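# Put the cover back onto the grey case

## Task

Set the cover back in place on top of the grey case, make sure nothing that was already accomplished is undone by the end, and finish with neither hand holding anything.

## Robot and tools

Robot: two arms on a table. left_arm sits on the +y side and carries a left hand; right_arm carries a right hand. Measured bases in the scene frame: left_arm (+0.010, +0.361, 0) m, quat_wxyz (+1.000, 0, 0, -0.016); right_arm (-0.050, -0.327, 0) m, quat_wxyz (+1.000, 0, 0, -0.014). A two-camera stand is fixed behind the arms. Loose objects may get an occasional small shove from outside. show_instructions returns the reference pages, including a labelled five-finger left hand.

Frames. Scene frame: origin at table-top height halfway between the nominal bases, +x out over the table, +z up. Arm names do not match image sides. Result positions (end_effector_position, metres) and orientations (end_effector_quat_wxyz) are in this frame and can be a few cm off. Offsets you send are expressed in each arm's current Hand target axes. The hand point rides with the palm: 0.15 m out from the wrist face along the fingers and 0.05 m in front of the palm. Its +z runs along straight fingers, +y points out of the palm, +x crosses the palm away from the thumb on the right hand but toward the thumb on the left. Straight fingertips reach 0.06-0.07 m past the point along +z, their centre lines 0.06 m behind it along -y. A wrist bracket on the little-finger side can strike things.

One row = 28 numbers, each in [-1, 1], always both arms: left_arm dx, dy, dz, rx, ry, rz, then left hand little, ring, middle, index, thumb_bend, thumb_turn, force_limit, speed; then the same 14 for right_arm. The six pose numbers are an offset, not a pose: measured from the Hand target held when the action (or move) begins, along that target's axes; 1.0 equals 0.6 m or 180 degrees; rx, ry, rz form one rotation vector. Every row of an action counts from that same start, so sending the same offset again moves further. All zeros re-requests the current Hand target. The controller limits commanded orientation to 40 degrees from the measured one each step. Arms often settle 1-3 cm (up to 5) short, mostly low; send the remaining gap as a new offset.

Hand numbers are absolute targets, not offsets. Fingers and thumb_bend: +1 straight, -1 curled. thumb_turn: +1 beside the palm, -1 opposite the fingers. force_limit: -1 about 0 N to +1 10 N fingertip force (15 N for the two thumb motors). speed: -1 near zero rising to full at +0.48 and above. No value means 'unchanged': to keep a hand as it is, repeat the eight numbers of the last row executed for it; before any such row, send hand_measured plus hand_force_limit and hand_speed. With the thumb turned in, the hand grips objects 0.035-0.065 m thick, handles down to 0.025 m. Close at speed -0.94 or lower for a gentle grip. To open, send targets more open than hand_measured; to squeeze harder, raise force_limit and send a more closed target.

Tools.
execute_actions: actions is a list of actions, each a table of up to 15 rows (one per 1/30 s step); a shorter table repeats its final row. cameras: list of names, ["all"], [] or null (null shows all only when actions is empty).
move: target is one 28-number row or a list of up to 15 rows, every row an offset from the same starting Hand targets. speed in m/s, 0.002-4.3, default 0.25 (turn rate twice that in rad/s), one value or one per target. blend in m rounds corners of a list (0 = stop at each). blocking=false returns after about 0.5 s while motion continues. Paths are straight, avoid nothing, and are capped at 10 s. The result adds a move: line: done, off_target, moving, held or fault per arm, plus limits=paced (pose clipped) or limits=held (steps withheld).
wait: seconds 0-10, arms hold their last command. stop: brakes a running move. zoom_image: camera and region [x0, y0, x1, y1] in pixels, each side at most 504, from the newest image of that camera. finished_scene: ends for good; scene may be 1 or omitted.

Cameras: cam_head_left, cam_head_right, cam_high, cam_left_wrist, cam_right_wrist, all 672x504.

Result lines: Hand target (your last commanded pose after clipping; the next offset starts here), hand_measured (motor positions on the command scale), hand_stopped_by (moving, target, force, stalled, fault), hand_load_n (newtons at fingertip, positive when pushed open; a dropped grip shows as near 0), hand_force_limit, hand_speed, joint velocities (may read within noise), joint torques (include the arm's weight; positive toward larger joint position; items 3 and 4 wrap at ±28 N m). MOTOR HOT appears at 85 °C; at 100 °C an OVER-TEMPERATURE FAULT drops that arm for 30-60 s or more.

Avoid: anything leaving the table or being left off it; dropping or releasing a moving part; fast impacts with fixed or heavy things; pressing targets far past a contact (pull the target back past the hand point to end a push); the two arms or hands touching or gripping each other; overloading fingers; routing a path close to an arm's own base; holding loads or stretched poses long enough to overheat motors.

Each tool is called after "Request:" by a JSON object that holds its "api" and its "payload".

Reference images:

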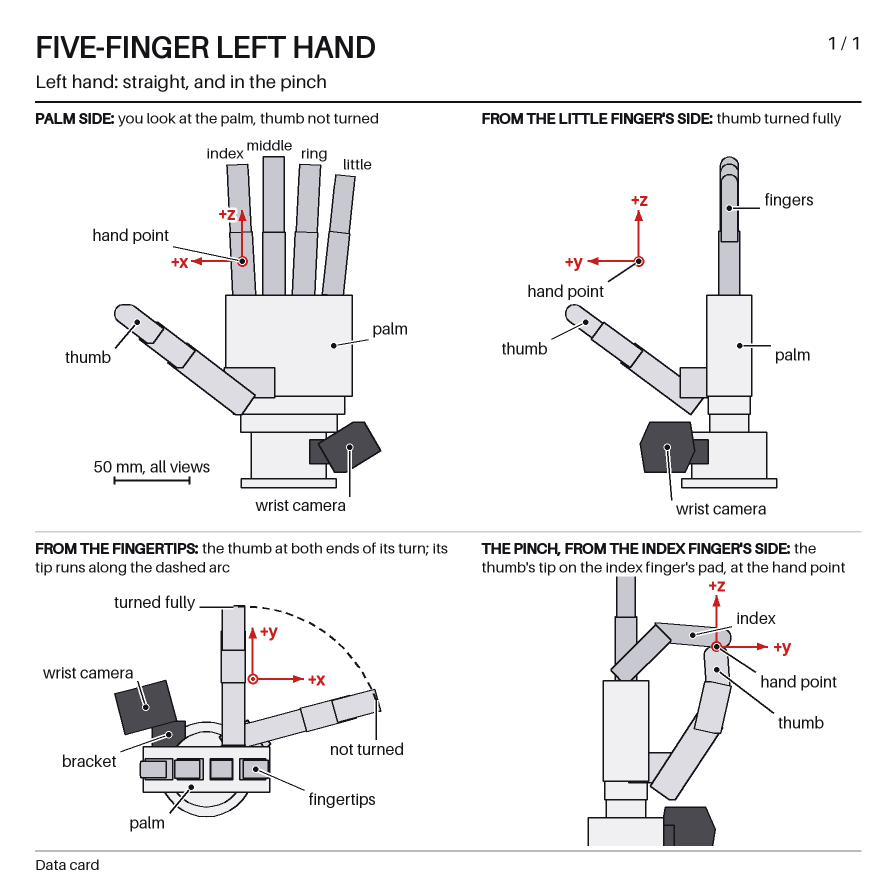

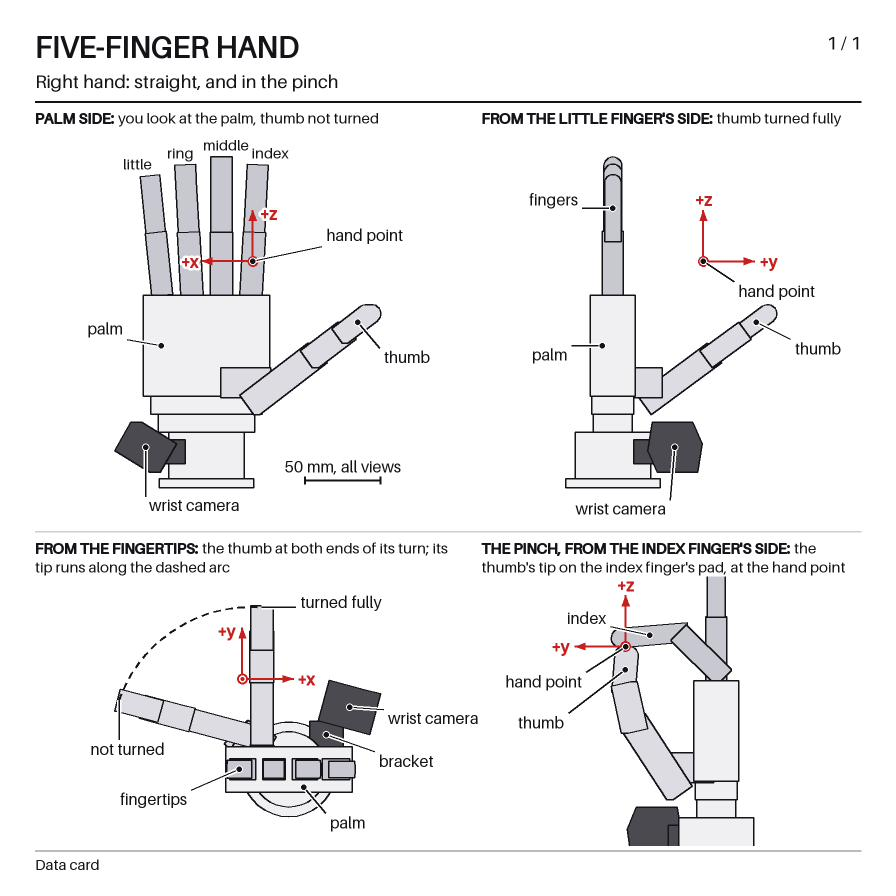

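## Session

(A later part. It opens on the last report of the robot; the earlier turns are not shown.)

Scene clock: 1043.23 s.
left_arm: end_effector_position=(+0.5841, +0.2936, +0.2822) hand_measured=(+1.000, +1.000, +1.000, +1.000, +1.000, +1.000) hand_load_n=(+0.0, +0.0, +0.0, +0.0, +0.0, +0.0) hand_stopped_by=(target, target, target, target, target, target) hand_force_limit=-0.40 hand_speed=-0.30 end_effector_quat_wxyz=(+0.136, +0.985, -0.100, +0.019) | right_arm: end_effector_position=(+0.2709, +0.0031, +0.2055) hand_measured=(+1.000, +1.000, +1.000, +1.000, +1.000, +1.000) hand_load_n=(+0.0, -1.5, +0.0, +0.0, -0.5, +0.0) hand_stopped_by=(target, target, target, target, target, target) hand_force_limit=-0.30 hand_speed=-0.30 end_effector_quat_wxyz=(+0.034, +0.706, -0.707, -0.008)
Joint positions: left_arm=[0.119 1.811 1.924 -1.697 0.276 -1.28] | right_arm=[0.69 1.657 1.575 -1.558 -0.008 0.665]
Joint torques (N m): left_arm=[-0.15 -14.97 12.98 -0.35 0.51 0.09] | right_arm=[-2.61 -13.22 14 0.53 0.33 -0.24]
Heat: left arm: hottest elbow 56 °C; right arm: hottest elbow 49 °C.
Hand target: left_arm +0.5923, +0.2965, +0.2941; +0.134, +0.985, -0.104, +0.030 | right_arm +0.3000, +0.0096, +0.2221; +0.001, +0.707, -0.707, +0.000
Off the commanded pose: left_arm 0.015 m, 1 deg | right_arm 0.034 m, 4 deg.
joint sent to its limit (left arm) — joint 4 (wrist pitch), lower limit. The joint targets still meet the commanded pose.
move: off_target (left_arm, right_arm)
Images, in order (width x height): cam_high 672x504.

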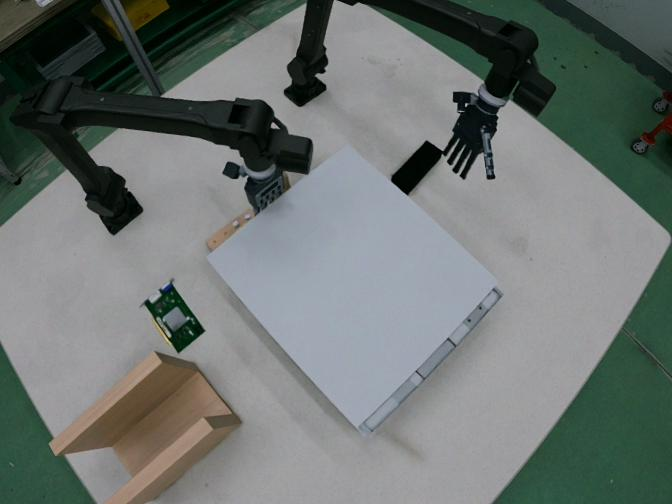

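Request:
{"api": "move", "payload": {"target": [0,0,0,0,0,0,1,1,1,1,1,1,-0.4,-0.3,0,-0.0167,0,0,0,0,1,1,1,1,1,1,-0.3,-0.3], "speed": 0.04, "cameras": ["cam_high"]}}

Request:
{"api": "zoom_image", "payload": {"camera": "cam_high", "region": [470, 265, 520, 315]}}

Request:
{"api": "zoom_image", "payload": {"camera": "cam_high", "region": [340, 400, 390, 450]}}

Scene clock: 1045.07 s.
left_arm: end_effector_position=(+0.5841, +0.2936, +0.2822) hand_measured=(+1.000, +1.000, +1.000, +1.000, +1.000, +1.000) hand_load_n=(+0.0, +0.0, +0.0, +0.0, +0.0, +0.0) hand_stopped_by=(target, target, target, target, target, target) hand_force_limit=-0.40 hand_speed=-0.30 end_effector_quat_wxyz=(+0.136, +0.985, -0.100, +0.019) | right_arm: end_effector_position=(+0.2810, +0.0032, +0.2058) hand_measured=(+1.000, +1.000, +1.000, +1.000, +1.000, +1.000) hand_load_n=(+0.0, -1.5, +0.0, +0.0, +0.0, +0.0) hand_stopped_by=(target, target, target, target, target, target) hand_force_limit=-0.30 hand_speed=-0.30 end_effector_quat_wxyz=(+0.034, +0.705, -0.708, -0.008)
Joint positions: left_arm=[0.119 1.811 1.924 -1.697 0.276 -1.28] | right_arm=[0.678 1.678 1.603 -1.564 -0.008 0.653]
Joint torques (N m): left_arm=[-0.79 -13.63 13.14 -0.29 0.46 0.16] | right_arm=[-2.61 -13.51 14.02 0.54 0.33 -0.25]
Heat: left arm: hottest elbow 56 °C; right arm: hottest elbow 49 °C.
Hand target: left_arm +0.5923, +0.2965, +0.2941; +0.134, +0.985, -0.104, +0.030 | right_arm +0.3101, +0.0097, +0.2223; +0.000, +0.707, -0.707, +0.000
Off the commanded pose: left_arm 0.015 m, 1 deg | right_arm 0.034 m, 4 deg.
joint sent to its limit (left arm) — joint 4 (wrist pitch), lower limit. The joint targets still meet the commanded pose.
move: off_target (left_arm, right_arm)
Images, in order (width x height): cam_high 672x504.

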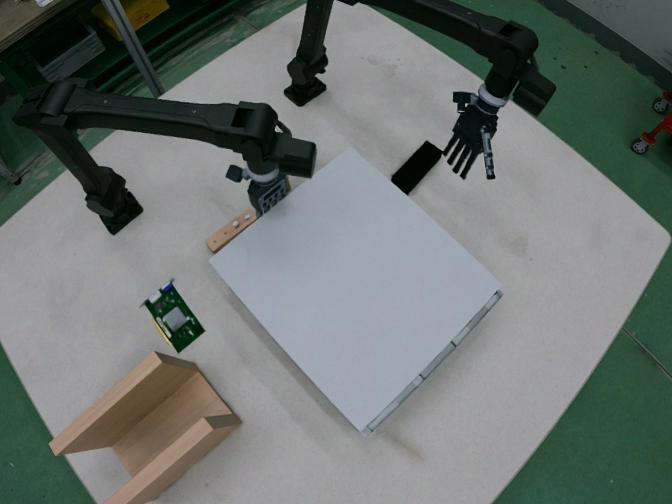

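Scaled by 10.080 from the camera's 672x504 image, which has a finer 960x720 frame.

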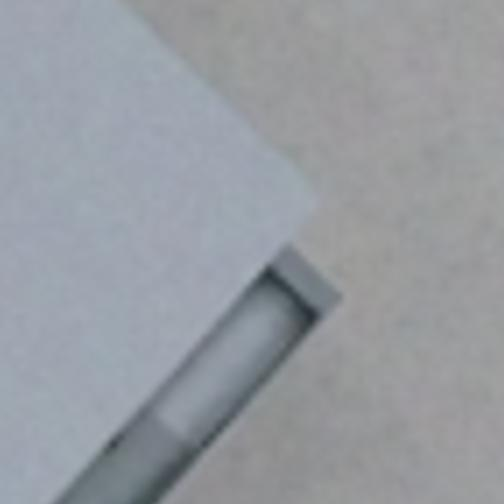

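Scaled by 10.080 from the camera's 672x504 image, which has a finer 960x720 frame.

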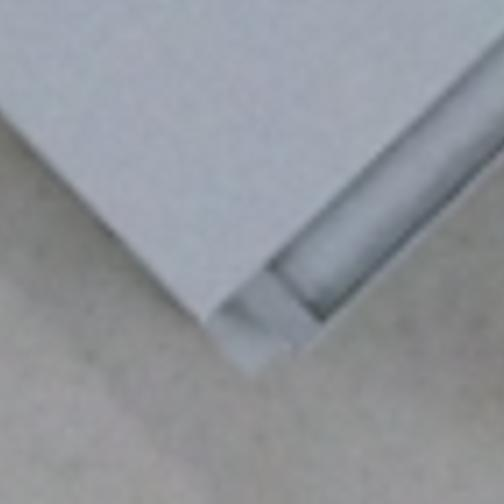

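Request:
{"api": "move", "payload": {"target": [0,0,0,0,0,0,1,1,1,1,1,1,-0.4,-0.3,0,-0.0133,0,0,0,0,1,1,1,1,1,1,-0.3,-0.3], "speed": 0.04, "cameras": ["cam_head_left","cam_high"]}}

Request:
{"api": "zoom_image", "payload": {"camera": "cam_high", "region": [470, 265, 520, 315]}}

Request:
{"api": "zoom_image", "payload": {"camera": "cam_high", "region": [340, 400, 390, 450]}}

Request:
{"api": "zoom_image", "payload": {"camera": "cam_head_left", "region": [245, 200, 345, 270]}}

Scene clock: 1046.37 s.
left_arm: end_effector_position=(+0.5841, +0.2936, +0.2822) hand_measured=(+1.000, +1.000, +1.000, +1.000, +1.000, +1.000) hand_load_n=(+0.0, +0.0, +0.0, +0.0, +0.0, +0.0) hand_stopped_by=(target, target, target, target, target, target) hand_force_limit=-0.40 hand_speed=-0.30 end_effector_quat_wxyz=(+0.136, +0.985, -0.100, +0.019) | right_arm: end_effector_position=(+0.2883, +0.0032, +0.2060) hand_measured=(+1.000, +1.000, +1.000, +1.000, +1.000, +1.000) hand_load_n=(+0.0, -2.0, +0.0, +0.0, +0.0, +0.0) hand_stopped_by=(target, target, target, target, target, target) hand_force_limit=-0.30 hand_speed=-0.30 end_effector_quat_wxyz=(+0.035, +0.705, -0.708, -0.009)
Joint positions: left_arm=[0.119 1.811 1.924 -1.697 0.276 -1.28] | right_arm=[0.669 1.696 1.625 -1.572 -0.008 0.644]
Joint torques (N m): left_arm=[0.03 -14.39 13.08 -0.34 0.45 0.16] | right_arm=[-2.49 -13.63 14.11 0.61 0.34 -0.25]
Heat: left arm: hottest elbow 56 °C; right arm: hottest elbow 50 °C.
Hand target: left_arm +0.5923, +0.2965, +0.2941; +0.134, +0.985, -0.104, +0.030 | right_arm +0.3180, +0.0097, +0.2221; +0.000, +0.707, -0.707, +0.000
Off the commanded pose: left_arm 0.015 m, 1 deg | right_arm 0.035 m, 4 deg.
joint sent to its limit (left arm) — joint 4 (wrist pitch), lower limit. The joint targets still meet the commanded pose.
move: off_target (left_arm, right_arm)
Images, in order (width x height): cam_head_left 672x504, cam_high 672x504.

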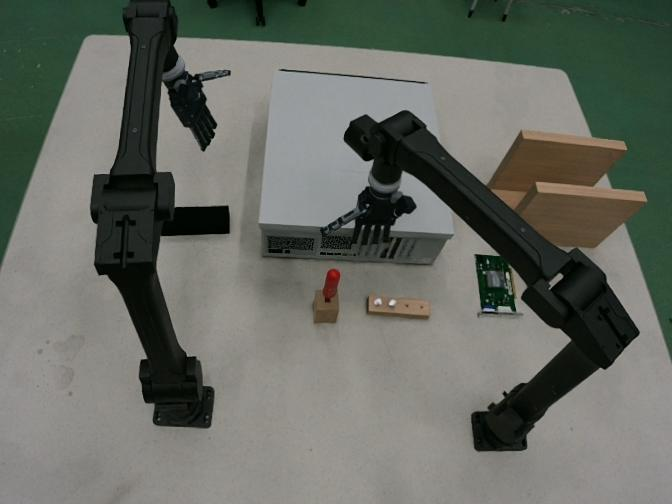

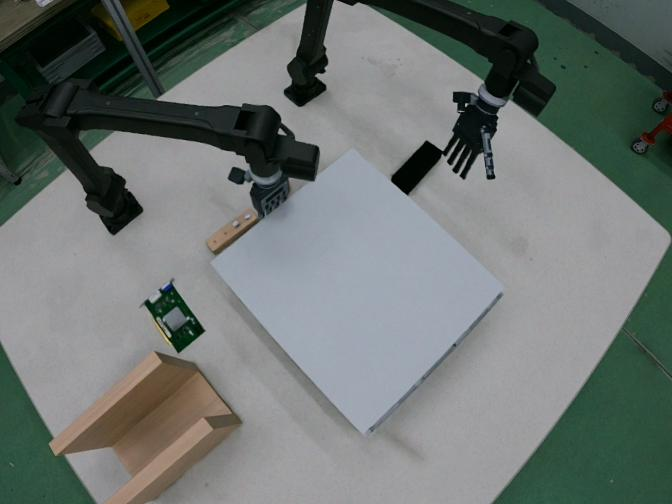

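Scaled by 10.080 from the camera's 672x504 image, which has a finer 960x720 frame.

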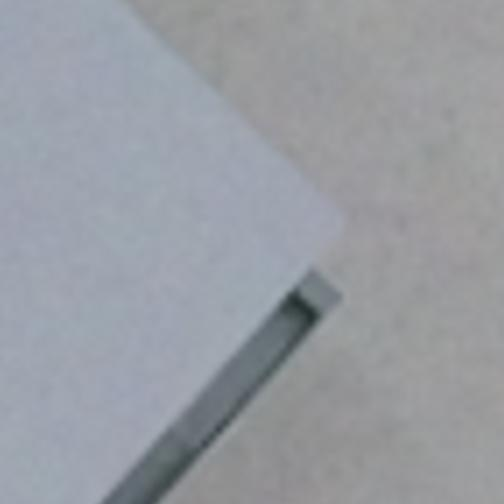

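Scaled by 10.080 from the camera's 672x504 image, which has a finer 960x720 frame.

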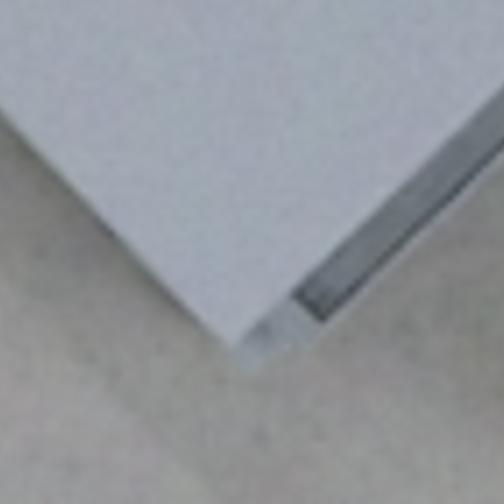

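Scaled by 5.040 from the camera's 672x504 image, which has a finer 960x720 frame.

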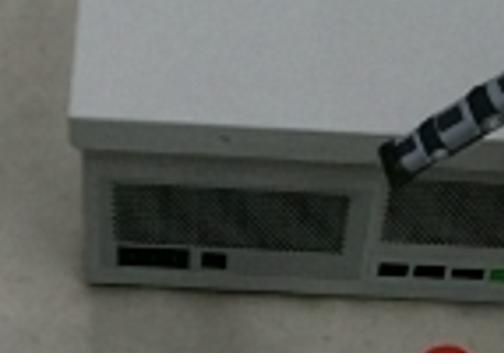

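Request:
{"api": "move", "payload": {"target": [0,0,0,0,0,0,1,1,1,1,1,1,-0.4,-0.3,0,-0.0083,0,0,0,0,1,1,1,1,1,1,-0.3,-0.3], "speed": 0.04, "cameras": ["cam_head_left","cam_high"]}}

Request:
{"api": "zoom_image", "payload": {"camera": "cam_high", "region": [470, 265, 520, 315]}}

Request:
{"api": "zoom_image", "payload": {"camera": "cam_high", "region": [340, 400, 390, 450]}}

Request:
{"api": "zoom_image", "payload": {"camera": "cam_head_left", "region": [250, 215, 290, 265]}}

Request:
{"api": "zoom_image", "payload": {"camera": "cam_head_left", "region": [415, 220, 465, 270]}}

Scene clock: 1047.90 s.
left_arm: end_effector_position=(+0.5841, +0.2936, +0.2822) hand_measured=(+1.000, +1.000, +1.000, +1.000, +1.000, +1.000) hand_load_n=(+0.0, +0.0, +0.0, +0.0, +0.0, +0.0) hand_stopped_by=(target, target, target, target, target, target) hand_force_limit=-0.40 hand_speed=-0.30 end_effector_quat_wxyz=(+0.136, +0.985, -0.100, +0.019) | right_arm: end_effector_position=(+0.2926, +0.0033, +0.2063) hand_measured=(+1.000, +1.000, +1.000, +1.000, +1.000, +1.000) hand_load_n=(+0.0, -2.0, +0.0, +0.0, +0.0, +0.0) hand_stopped_by=(target, target, target, target, target, target) hand_force_limit=-0.30 hand_speed=-0.30 end_effector_quat_wxyz=(+0.036, +0.706, -0.708, -0.009)
Joint positions: left_arm=[0.119 1.811 1.924 -1.697 0.276 -1.28] | right_arm=[0.664 1.707 1.64 -1.579 -0.008 0.639]
Joint torques (N m): left_arm=[0.62 -14.68 13.05 -0.27 0.42 0.13] | right_arm=[-2.55 -13.92 14.06 0.73 0.34 -0.24]
Heat: left arm: hottest elbow 56 °C; right arm: hottest elbow 50 °C.
Hand target: left_arm +0.5923, +0.2965, +0.2941; +0.134, +0.985, -0.104, +0.030 | right_arm +0.3231, +0.0096, +0.2222; +0.000, +0.707, -0.707, +0.000
Off the commanded pose: left_arm 0.015 m, 1 deg | right_arm 0.035 m, 4 deg.
joint sent to its limit (left arm) — joint 4 (wrist pitch), lower limit. The joint targets still meet the commanded pose.
move: off_target (left_arm, right_arm)
Images, in order (width x height): cam_head_left 672x504, cam_high 672x504.

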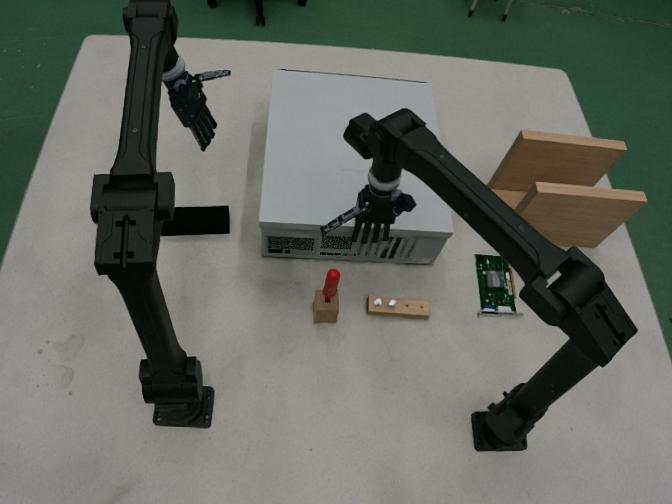

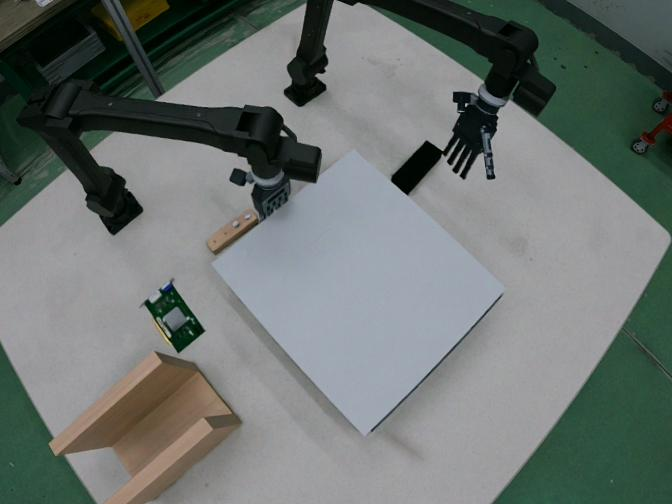

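Scaled by 10.080 from the camera's 672x504 image, which has a finer 960x720 frame.

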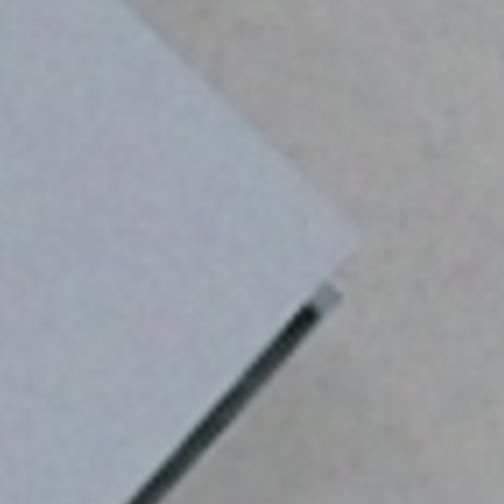

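Scaled by 10.080 from the camera's 672x504 image, which has a finer 960x720 frame.

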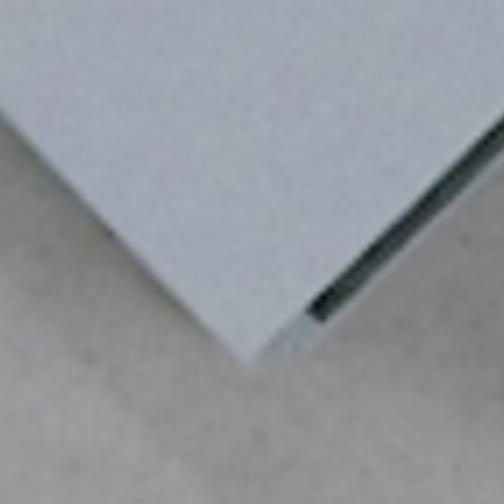

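Scaled by 10.080 from the camera's 672x504 image, which has a finer 960x720 frame.

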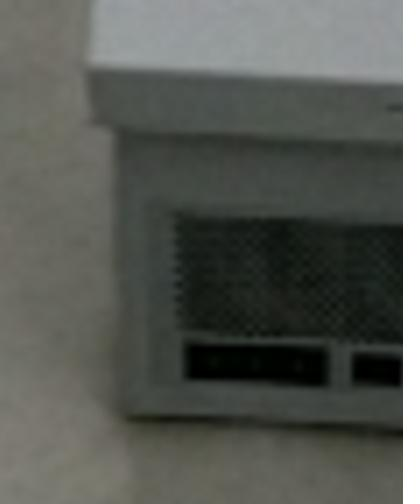

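Scaled by 10.080 from the camera's 672x504 image, which has a finer 960x720 frame.

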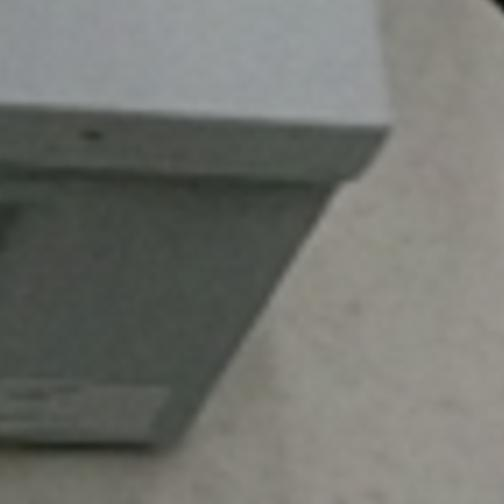

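Request:
{"api": "move", "payload": {"target": [0,0,0,0,0,0,1,1,1,1,1,1,-0.4,-0.3,0,-0.0067,0,0,0,0,1,1,1,1,1,1,-0.3,-0.3], "speed": 0.04, "cameras": ["cam_head_left","cam_high"]}}

Request:
{"api": "zoom_image", "payload": {"camera": "cam_high", "region": [470, 265, 520, 315]}}

Request:
{"api": "zoom_image", "payload": {"camera": "cam_high", "region": [340, 400, 390, 450]}}

Request:
{"api": "zoom_image", "payload": {"camera": "cam_head_left", "region": [250, 215, 290, 265]}}

Request:
{"api": "zoom_image", "payload": {"camera": "cam_head_left", "region": [415, 220, 465, 270]}}

Scene clock: 1049.53 s.
left_arm: end_effector_position=(+0.5841, +0.2936, +0.2822) hand_measured=(+1.000, +1.000, +1.000, +1.000, +1.000, +1.000) hand_load_n=(+0.0, +0.0, +0.0, +0.0, +0.0, +0.0) hand_stopped_by=(target, target, target, target, target, target) hand_force_limit=-0.40 hand_speed=-0.30 end_effector_quat_wxyz=(+0.136, +0.985, -0.100, +0.019) | right_arm: end_effector_position=(+0.2970, +0.0035, +0.2062) hand_measured=(+1.000, +1.000, +1.000, +1.000, +1.000, +1.000) hand_load_n=(+0.0, -2.0, +0.0, +0.0, +0.0, +0.0) hand_stopped_by=(target, target, target, target, target, target) hand_force_limit=-0.30 hand_speed=-0.30 end_effector_quat_wxyz=(+0.035, +0.705, -0.708, -0.009)
Joint positions: left_arm=[0.119 1.811 1.924 -1.697 0.276 -1.28] | right_arm=[0.659 1.715 1.651 -1.579 -0.008 0.635]
Joint torques (N m): left_arm=[-0.5 -15.79 13.24 -0.14 0.46 0.16] | right_arm=[-2.49 -13.92 14.15 0.62 0.34 -0.25]
Heat: left arm: hottest elbow 57 °C; right arm: hottest elbow 50 °C.
Hand target: left_arm +0.5923, +0.2965, +0.2941; +0.134, +0.985, -0.104, +0.030 | right_arm +0.3270, +0.0095, +0.2222; +0.001, +0.707, -0.707, +0.000
Off the commanded pose: left_arm 0.015 m, 1 deg | right_arm 0.035 m, 4 deg.
joint sent to its limit (left arm) — joint 4 (wrist pitch), lower limit. The joint targets still meet the commanded pose.
move: off_target (left_arm, right_arm)
Images, in order (width x height): cam_head_left 672x504, cam_high 672x504.

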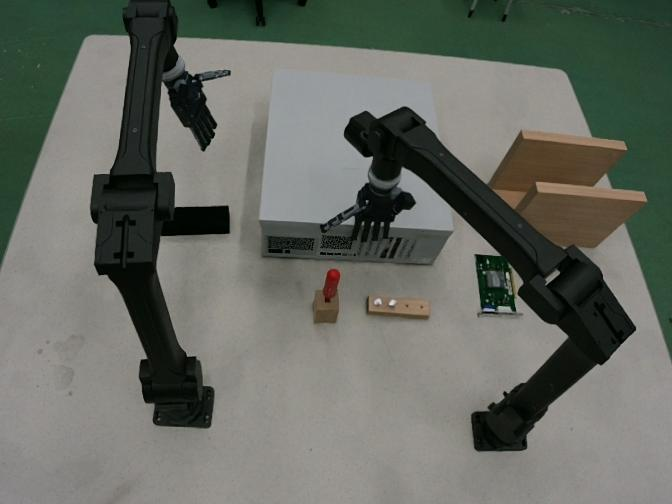

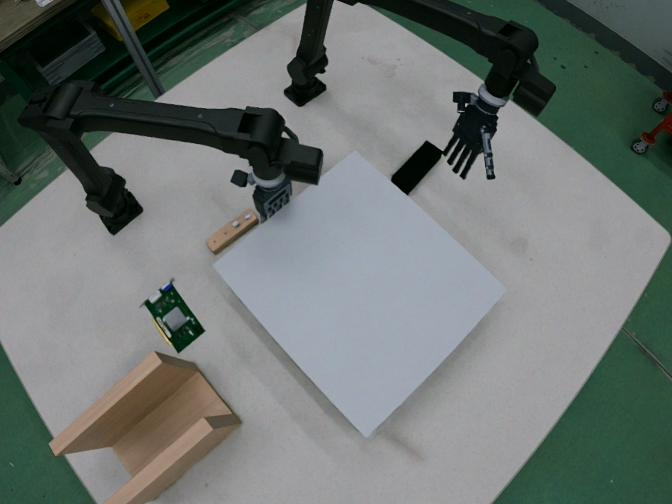

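Scaled by 10.080 from the camera's 672x504 image, which has a finer 960x720 frame.

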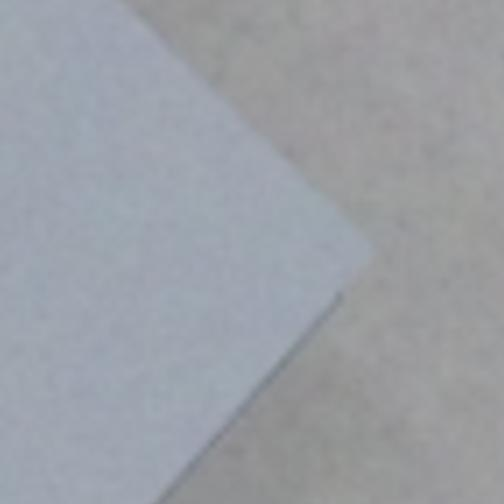

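Scaled by 10.080 from the camera's 672x504 image, which has a finer 960x720 frame.

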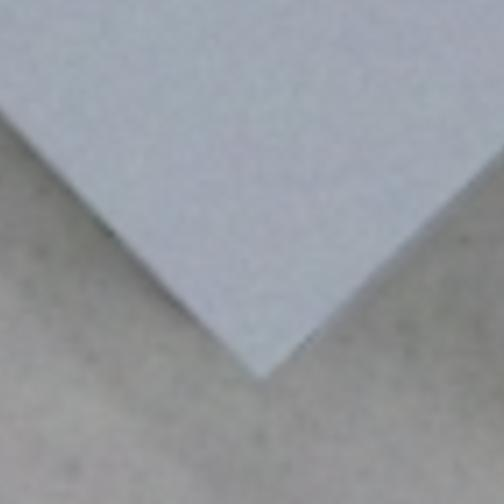

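Scaled by 10.080 from the camera's 672x504 image, which has a finer 960x720 frame.

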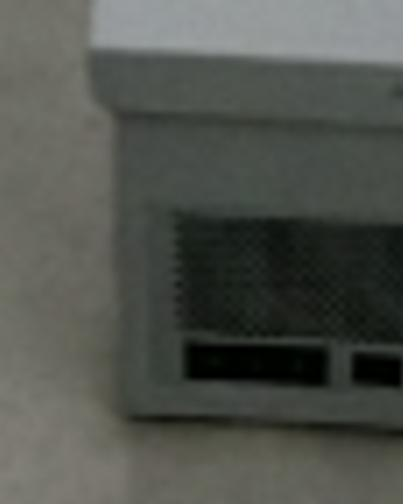

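Scaled by 10.080 from the camera's 672x504 image, which has a finer 960x720 frame.

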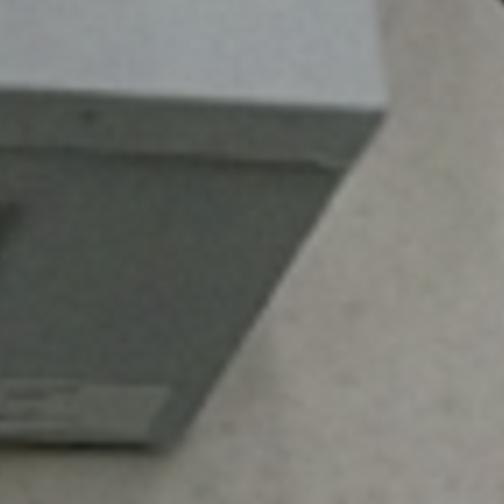

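Request:
{"api": "execute_actions", "payload": {"actions": [], "cameras": ["cam_head_left","cam_head_right","cam_high"]}}

Scene clock: 1050.63 s.
left_arm: end_effector_position=(+0.5841, +0.2936, +0.2822) hand_measured=(+1.000, +1.000, +1.000, +1.000, +1.000, +1.000) hand_load_n=(+0.0, -0.5, +0.0, +0.0, +0.0, +0.0) hand_stopped_by=(target, target, target, target, target, target) hand_force_limit=-0.40 hand_speed=-0.30 end_effector_quat_wxyz=(+0.136, +0.985, -0.100, +0.019) | right_arm: end_effector_position=(+0.2970, +0.0035, +0.2062) hand_measured=(+1.000, +1.000, +1.000, +1.000, +1.000, +1.000) hand_load_n=(+0.0, -2.0, +0.0, +0.0, -0.5, +0.0) hand_stopped_by=(target, target, target, target, target, target) hand_force_limit=-0.30 hand_speed=-0.30 end_effector_quat_wxyz=(+0.035, +0.705, -0.708, -0.009)
Joint positions: left_arm=[0.119 1.811 1.924 -1.697 0.276 -1.28] | right_arm=[0.659 1.715 1.651 -1.579 -0.008 0.635]
Joint velocities: within noise
Joint torques (N m): left_arm=[-0.09 -14.33 13.04 -0.35 0.44 0.12] | right_arm=[-2.55 -13.86 14.16 0.64 0.34 -0.25]
Heat: left arm: hottest elbow 57 °C; right arm: hottest elbow 50 °C.
Hand target: left_arm +0.5923, +0.2965, +0.2941; +0.134, +0.985, -0.104, +0.030 | right_arm +0.3270, +0.0095, +0.2222; +0.001, +0.707, -0.707, +0.000
Off the commanded pose: left_arm 0.015 m, 1 deg | right_arm 0.035 m, 4 deg.
Images, in order (width x height): cam_head_left 672x504, cam_head_right 672x504, cam_high 672x504.

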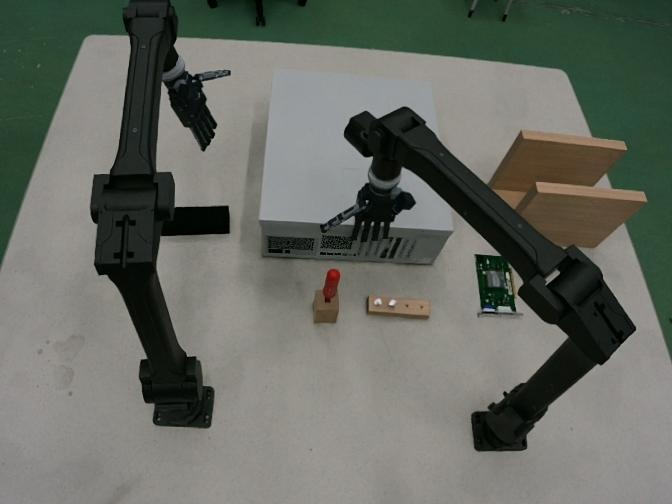

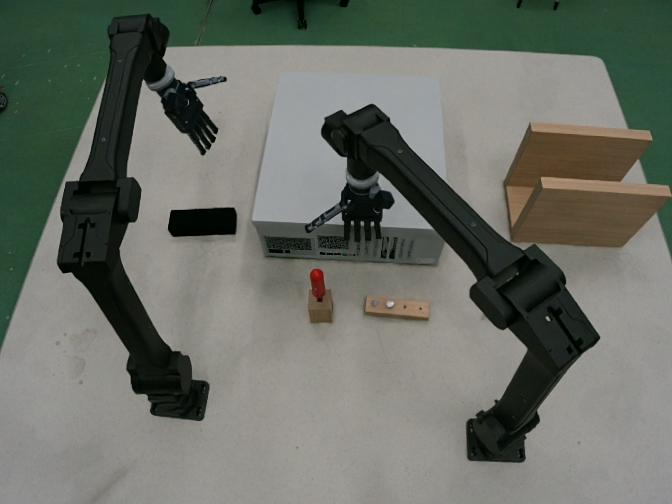

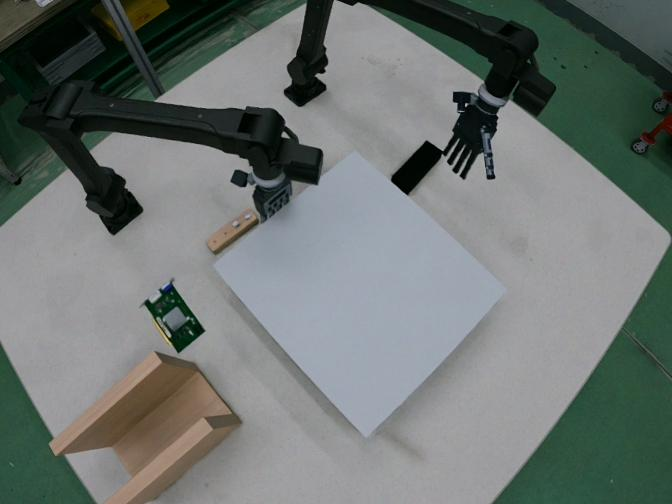

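Request:
{"api": "zoom_image", "payload": {"camera": "cam_high", "region": [470, 265, 520, 315]}}

Request:
{"api": "zoom_image", "payload": {"camera": "cam_high", "region": [340, 400, 390, 450]}}

Request:
{"api": "zoom_image", "payload": {"camera": "cam_head_right", "region": [240, 200, 460, 280]}}

Request:
{"api": "zoom_image", "payload": {"camera": "cam_head_left", "region": [245, 200, 465, 280]}}

Scaled by 10.080 from the camera's 672x504 image, which has a finer 960x720 frame.

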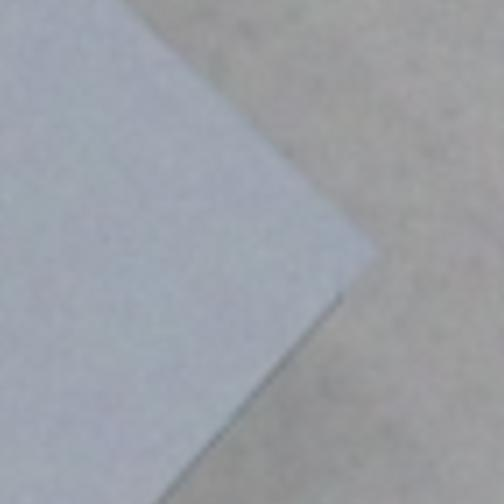

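Scaled by 10.080 from the camera's 672x504 image, which has a finer 960x720 frame.

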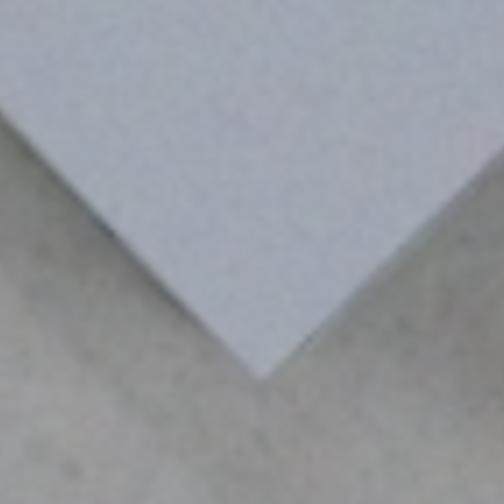

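Scaled by 2.291 from the camera's 672x504 image, which has a finer 960x720 frame.

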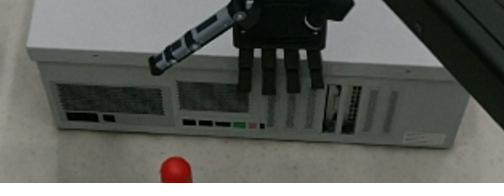

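Scaled by 2.291 from the camera's 672x504 image, which has a finer 960x720 frame.

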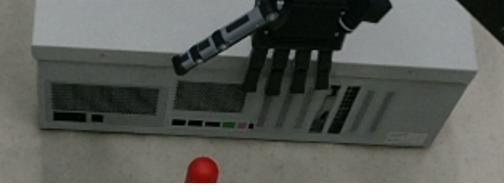

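Request:
{"api": "zoom_image", "payload": {"camera": "cam_head_right", "region": [245, 205, 295, 265]}}

Request:
{"api": "zoom_image", "payload": {"camera": "cam_head_right", "region": [405, 210, 455, 270]}}

Request:
{"api": "zoom_image", "payload": {"camera": "cam_head_left", "region": [250, 205, 300, 265]}}

Request:
{"api": "zoom_image", "payload": {"camera": "cam_head_left", "region": [415, 215, 465, 275]}}

Scaled by 8.400 from the camera's 672x504 image, which has a finer 960x720 frame.

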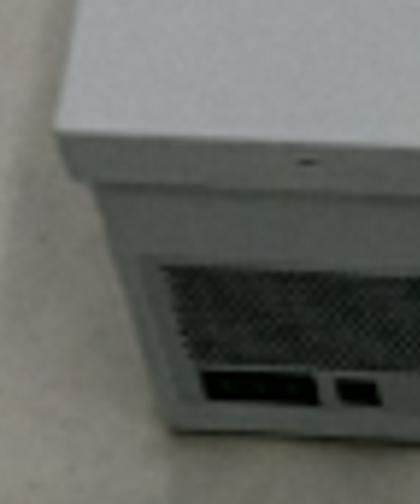

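Scaled by 8.400 from the camera's 672x504 image, which has a finer 960x720 frame.

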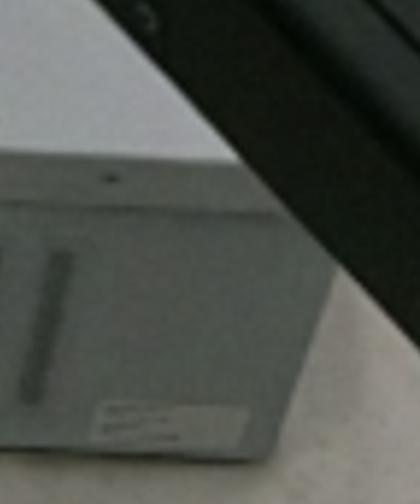

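Scaled by 8.400 from the camera's 672x504 image, which has a finer 960x720 frame.

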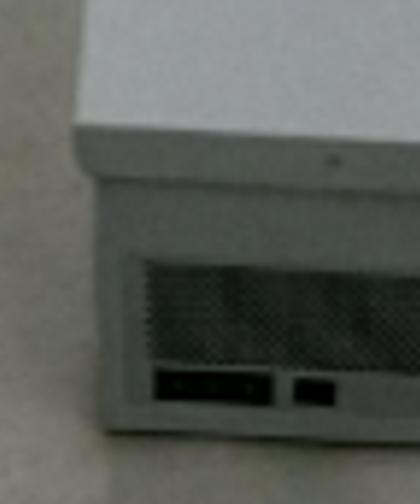

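Scaled by 8.400 from the camera's 672x504 image, which has a finer 960x720 frame.

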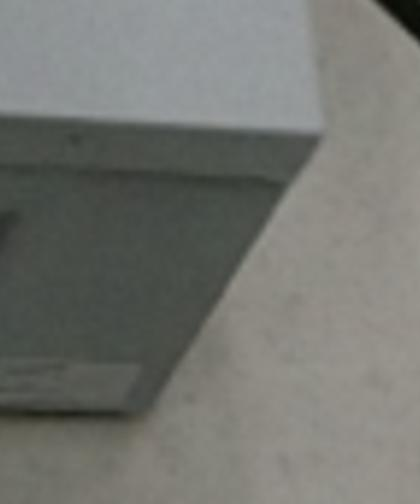

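Request:
{"api": "move", "payload": {"target": [0,0,0,0,0,0,1,1,1,1,1,1,-0.4,-0.3,0,0.1,0,0,0,0,1,1,1,1,1,1,-0.3,-0.3], "speed": 0.06, "cameras": ["cam_head_left","cam_high"]}}

Scene clock: 1054.70 s.
left_arm: end_effector_position=(+0.5841, +0.2936, +0.2822) hand_measured=(+1.000, +1.000, +1.000, +1.000, +1.000, +1.000) hand_load_n=(+0.5, +0.0, +0.0, +0.0, +0.0, -0.5) hand_stopped_by=(target, target, target, target, target, target) hand_force_limit=-0.40 hand_speed=-0.30 end_effector_quat_wxyz=(+0.136, +0.985, -0.100, +0.019) | right_arm: end_effector_position=(+0.2695, +0.0068, +0.2180) hand_measured=(+1.000, +1.000, +1.000, +1.000, +1.000, +1.000) hand_load_n=(+0.0, +0.0, +0.0, +0.0, +0.0, +0.0) hand_stopped_by=(target, target, target, target, target, target) hand_force_limit=-0.30 hand_speed=-0.30 end_effector_quat_wxyz=(+0.010, +0.709, -0.705, -0.003)
Joint positions: left_arm=[0.119 1.811 1.924 -1.697 0.276 -1.28] | right_arm=[0.7 1.625 1.574 -1.539 -0.004 0.666]
Joint torques (N m): left_arm=[-0.44 -14.04 13.11 -0.55 0.48 0.09] | right_arm=[-0.26 -15.33 8.1 0.46 0.09 0.11]
Heat: left arm: hottest elbow 57 °C; right arm: hottest elbow 50 °C.
Hand target: left_arm +0.5923, +0.2965, +0.2941; +0.134, +0.985, -0.104, +0.030 | right_arm +0.2671, +0.0097, +0.2223; +0.000, +0.707, -0.707, +0.000
Off the commanded pose: left_arm 0.015 m, 1 deg | right_arm 0.006 m, 1 deg.
joint sent to its limit (left arm) — joint 4 (wrist pitch), lower limit. The joint targets still meet the commanded pose.
move: off_target (left_arm)
Images, in order (width x height): cam_head_left 672x504, cam_high 672x504.

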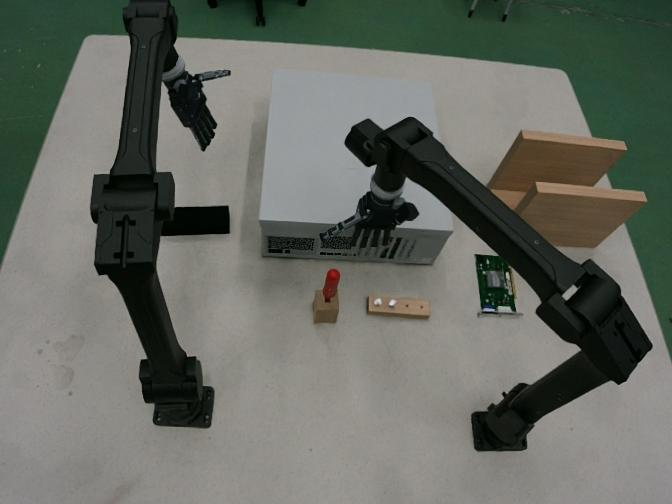

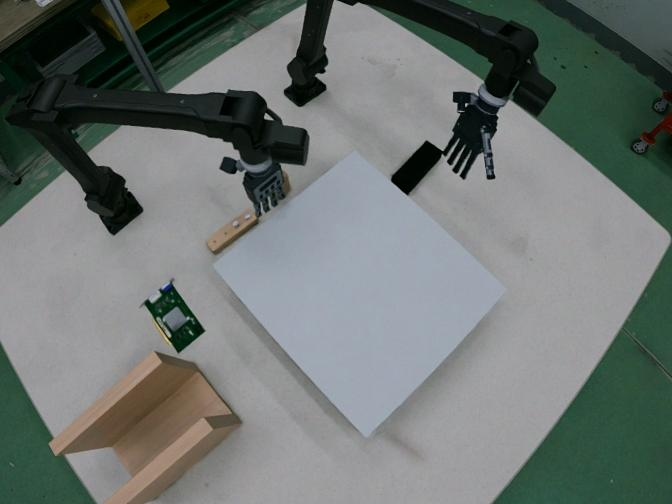

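Request:
{"api": "zoom_image", "payload": {"camera": "cam_head_left", "region": [250, 205, 360, 270]}}

Request:
{"api": "zoom_image", "payload": {"camera": "cam_head_left", "region": [355, 205, 465, 270]}}

Request:
{"api": "zoom_image", "payload": {"camera": "cam_high", "region": [200, 240, 300, 340]}}

Scaled by 4.582 from the camera's 672x504 image, which has a finer 960x720 frame.

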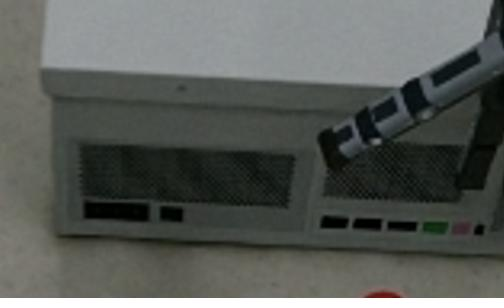

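Scaled by 4.582 from the camera's 672x504 image, which has a finer 960x720 frame.

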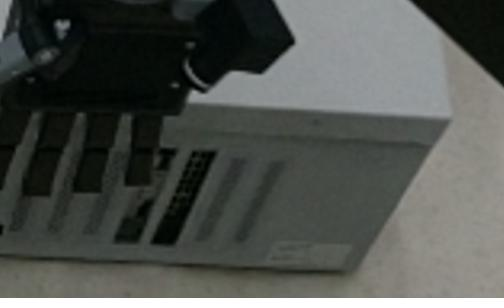

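Scaled by 5.040 from the camera's 672x504 image, which has a finer 960x720 frame.

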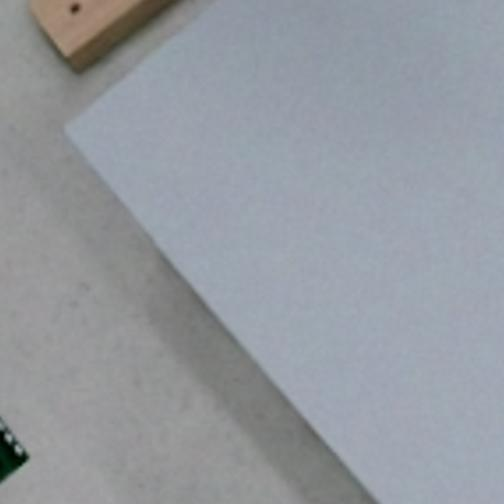

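Request:
{"api": "zoom_image", "payload": {"camera": "cam_head_left", "region": [255, 55, 305, 115]}}

Request:
{"api": "zoom_image", "payload": {"camera": "cam_head_left", "region": [400, 60, 450, 120]}}

Request:
{"api": "zoom_image", "payload": {"camera": "cam_high", "region": [320, 270, 520, 450]}}

Scaled by 8.400 from the camera's 672x504 image, which has a finer 960x720 frame.

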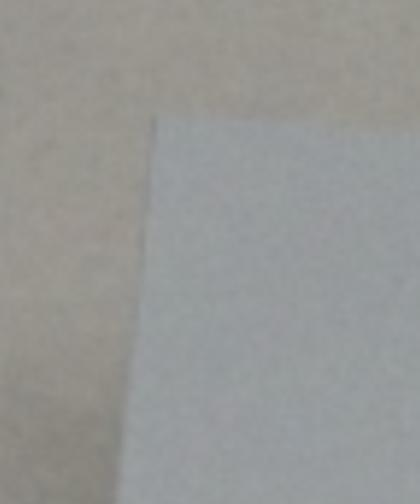

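Scaled by 8.400 from the camera's 672x504 image, which has a finer 960x720 frame.

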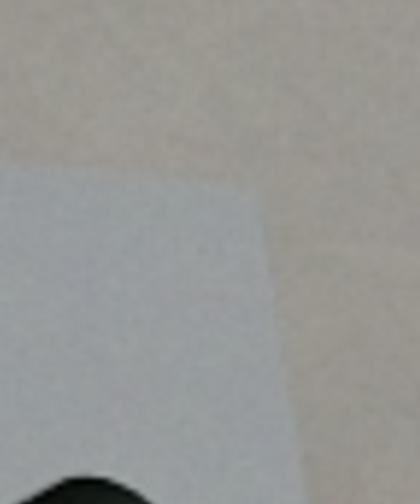

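Scaled by 2.520 from the camera's 672x504 image, which has a finer 960x720 frame.

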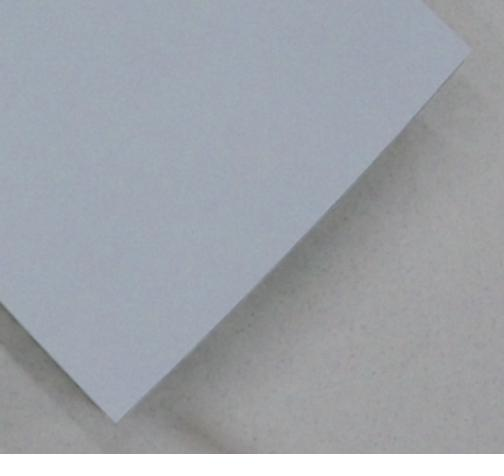

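Request:
{"api": "execute_actions", "payload": {"actions": [], "cameras": ["cam_left_wrist","cam_right_wrist"]}}

Scene clock: 1055.77 s.
left_arm: end_effector_position=(+0.5841, +0.2936, +0.2822) hand_measured=(+1.000, +1.000, +1.000, +1.000, +1.000, +1.000) hand_load_n=(+0.0, +0.0, +0.0, +0.0, +0.0, +0.0) hand_stopped_by=(target, target, target, target, target, target) hand_force_limit=-0.40 hand_speed=-0.30 end_effector_quat_wxyz=(+0.136, +0.985, -0.100, +0.019) | right_arm: end_effector_position=(+0.2695, +0.0068, +0.2178) hand_measured=(+1.000, +1.000, +1.000, +1.000, +1.000, +1.000) hand_load_n=(+0.0, +0.0, +0.0, +0.0, +0.0, +0.0) hand_stopped_by=(target, target, target, target, target, target) hand_force_limit=-0.30 hand_speed=-0.30 end_effector_quat_wxyz=(+0.010, +0.709, -0.705, -0.003)
Joint positions: left_arm=[0.119 1.811 1.924 -1.697 0.276 -1.28] | right_arm=[0.7 1.625 1.573 -1.539 -0.004 0.667]
Joint velocities: within noise
Joint torques (N m): left_arm=[-0.62 -14.74 13.27 -0.38 0.45 0.13] | right_arm=[-0.26 -15.33 8.09 0.5 0.09 0.11]
Heat: left arm: hottest elbow 57 °C; right arm: hottest elbow 50 °C.
Hand target: left_arm +0.5923, +0.2965, +0.2941; +0.134, +0.985, -0.104, +0.030 | right_arm +0.2670, +0.0096, +0.2222; +0.000, +0.707, -0.707, +0.000
Off the commanded pose: left_arm 0.015 m, 1 deg | right_arm 0.006 m, 1 deg.
Images, in order (width x height): cam_left_wrist 672x504, cam_right_wrist 672x504.

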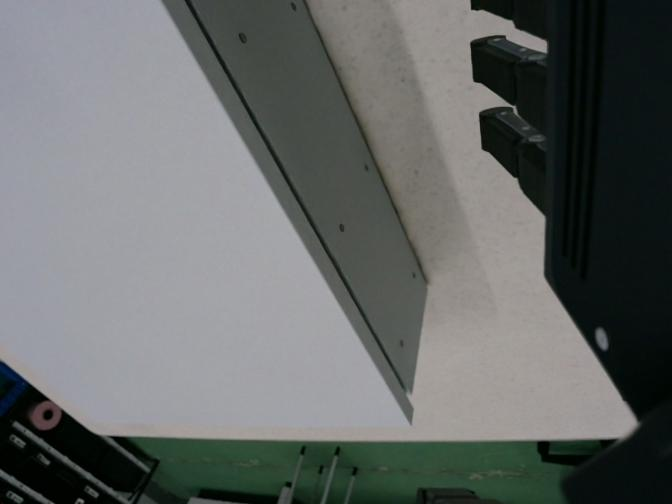

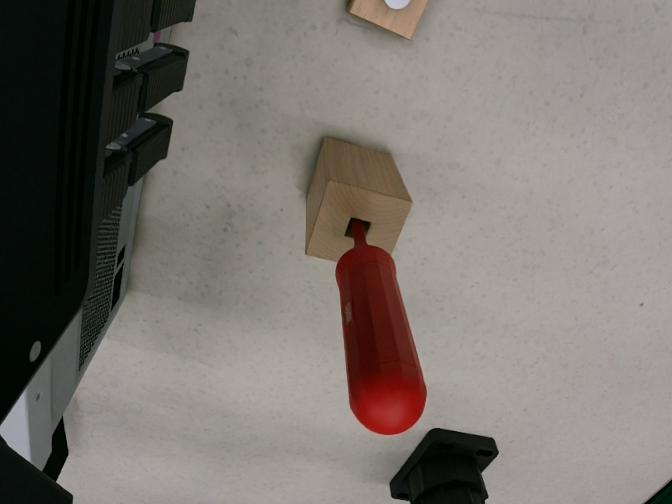

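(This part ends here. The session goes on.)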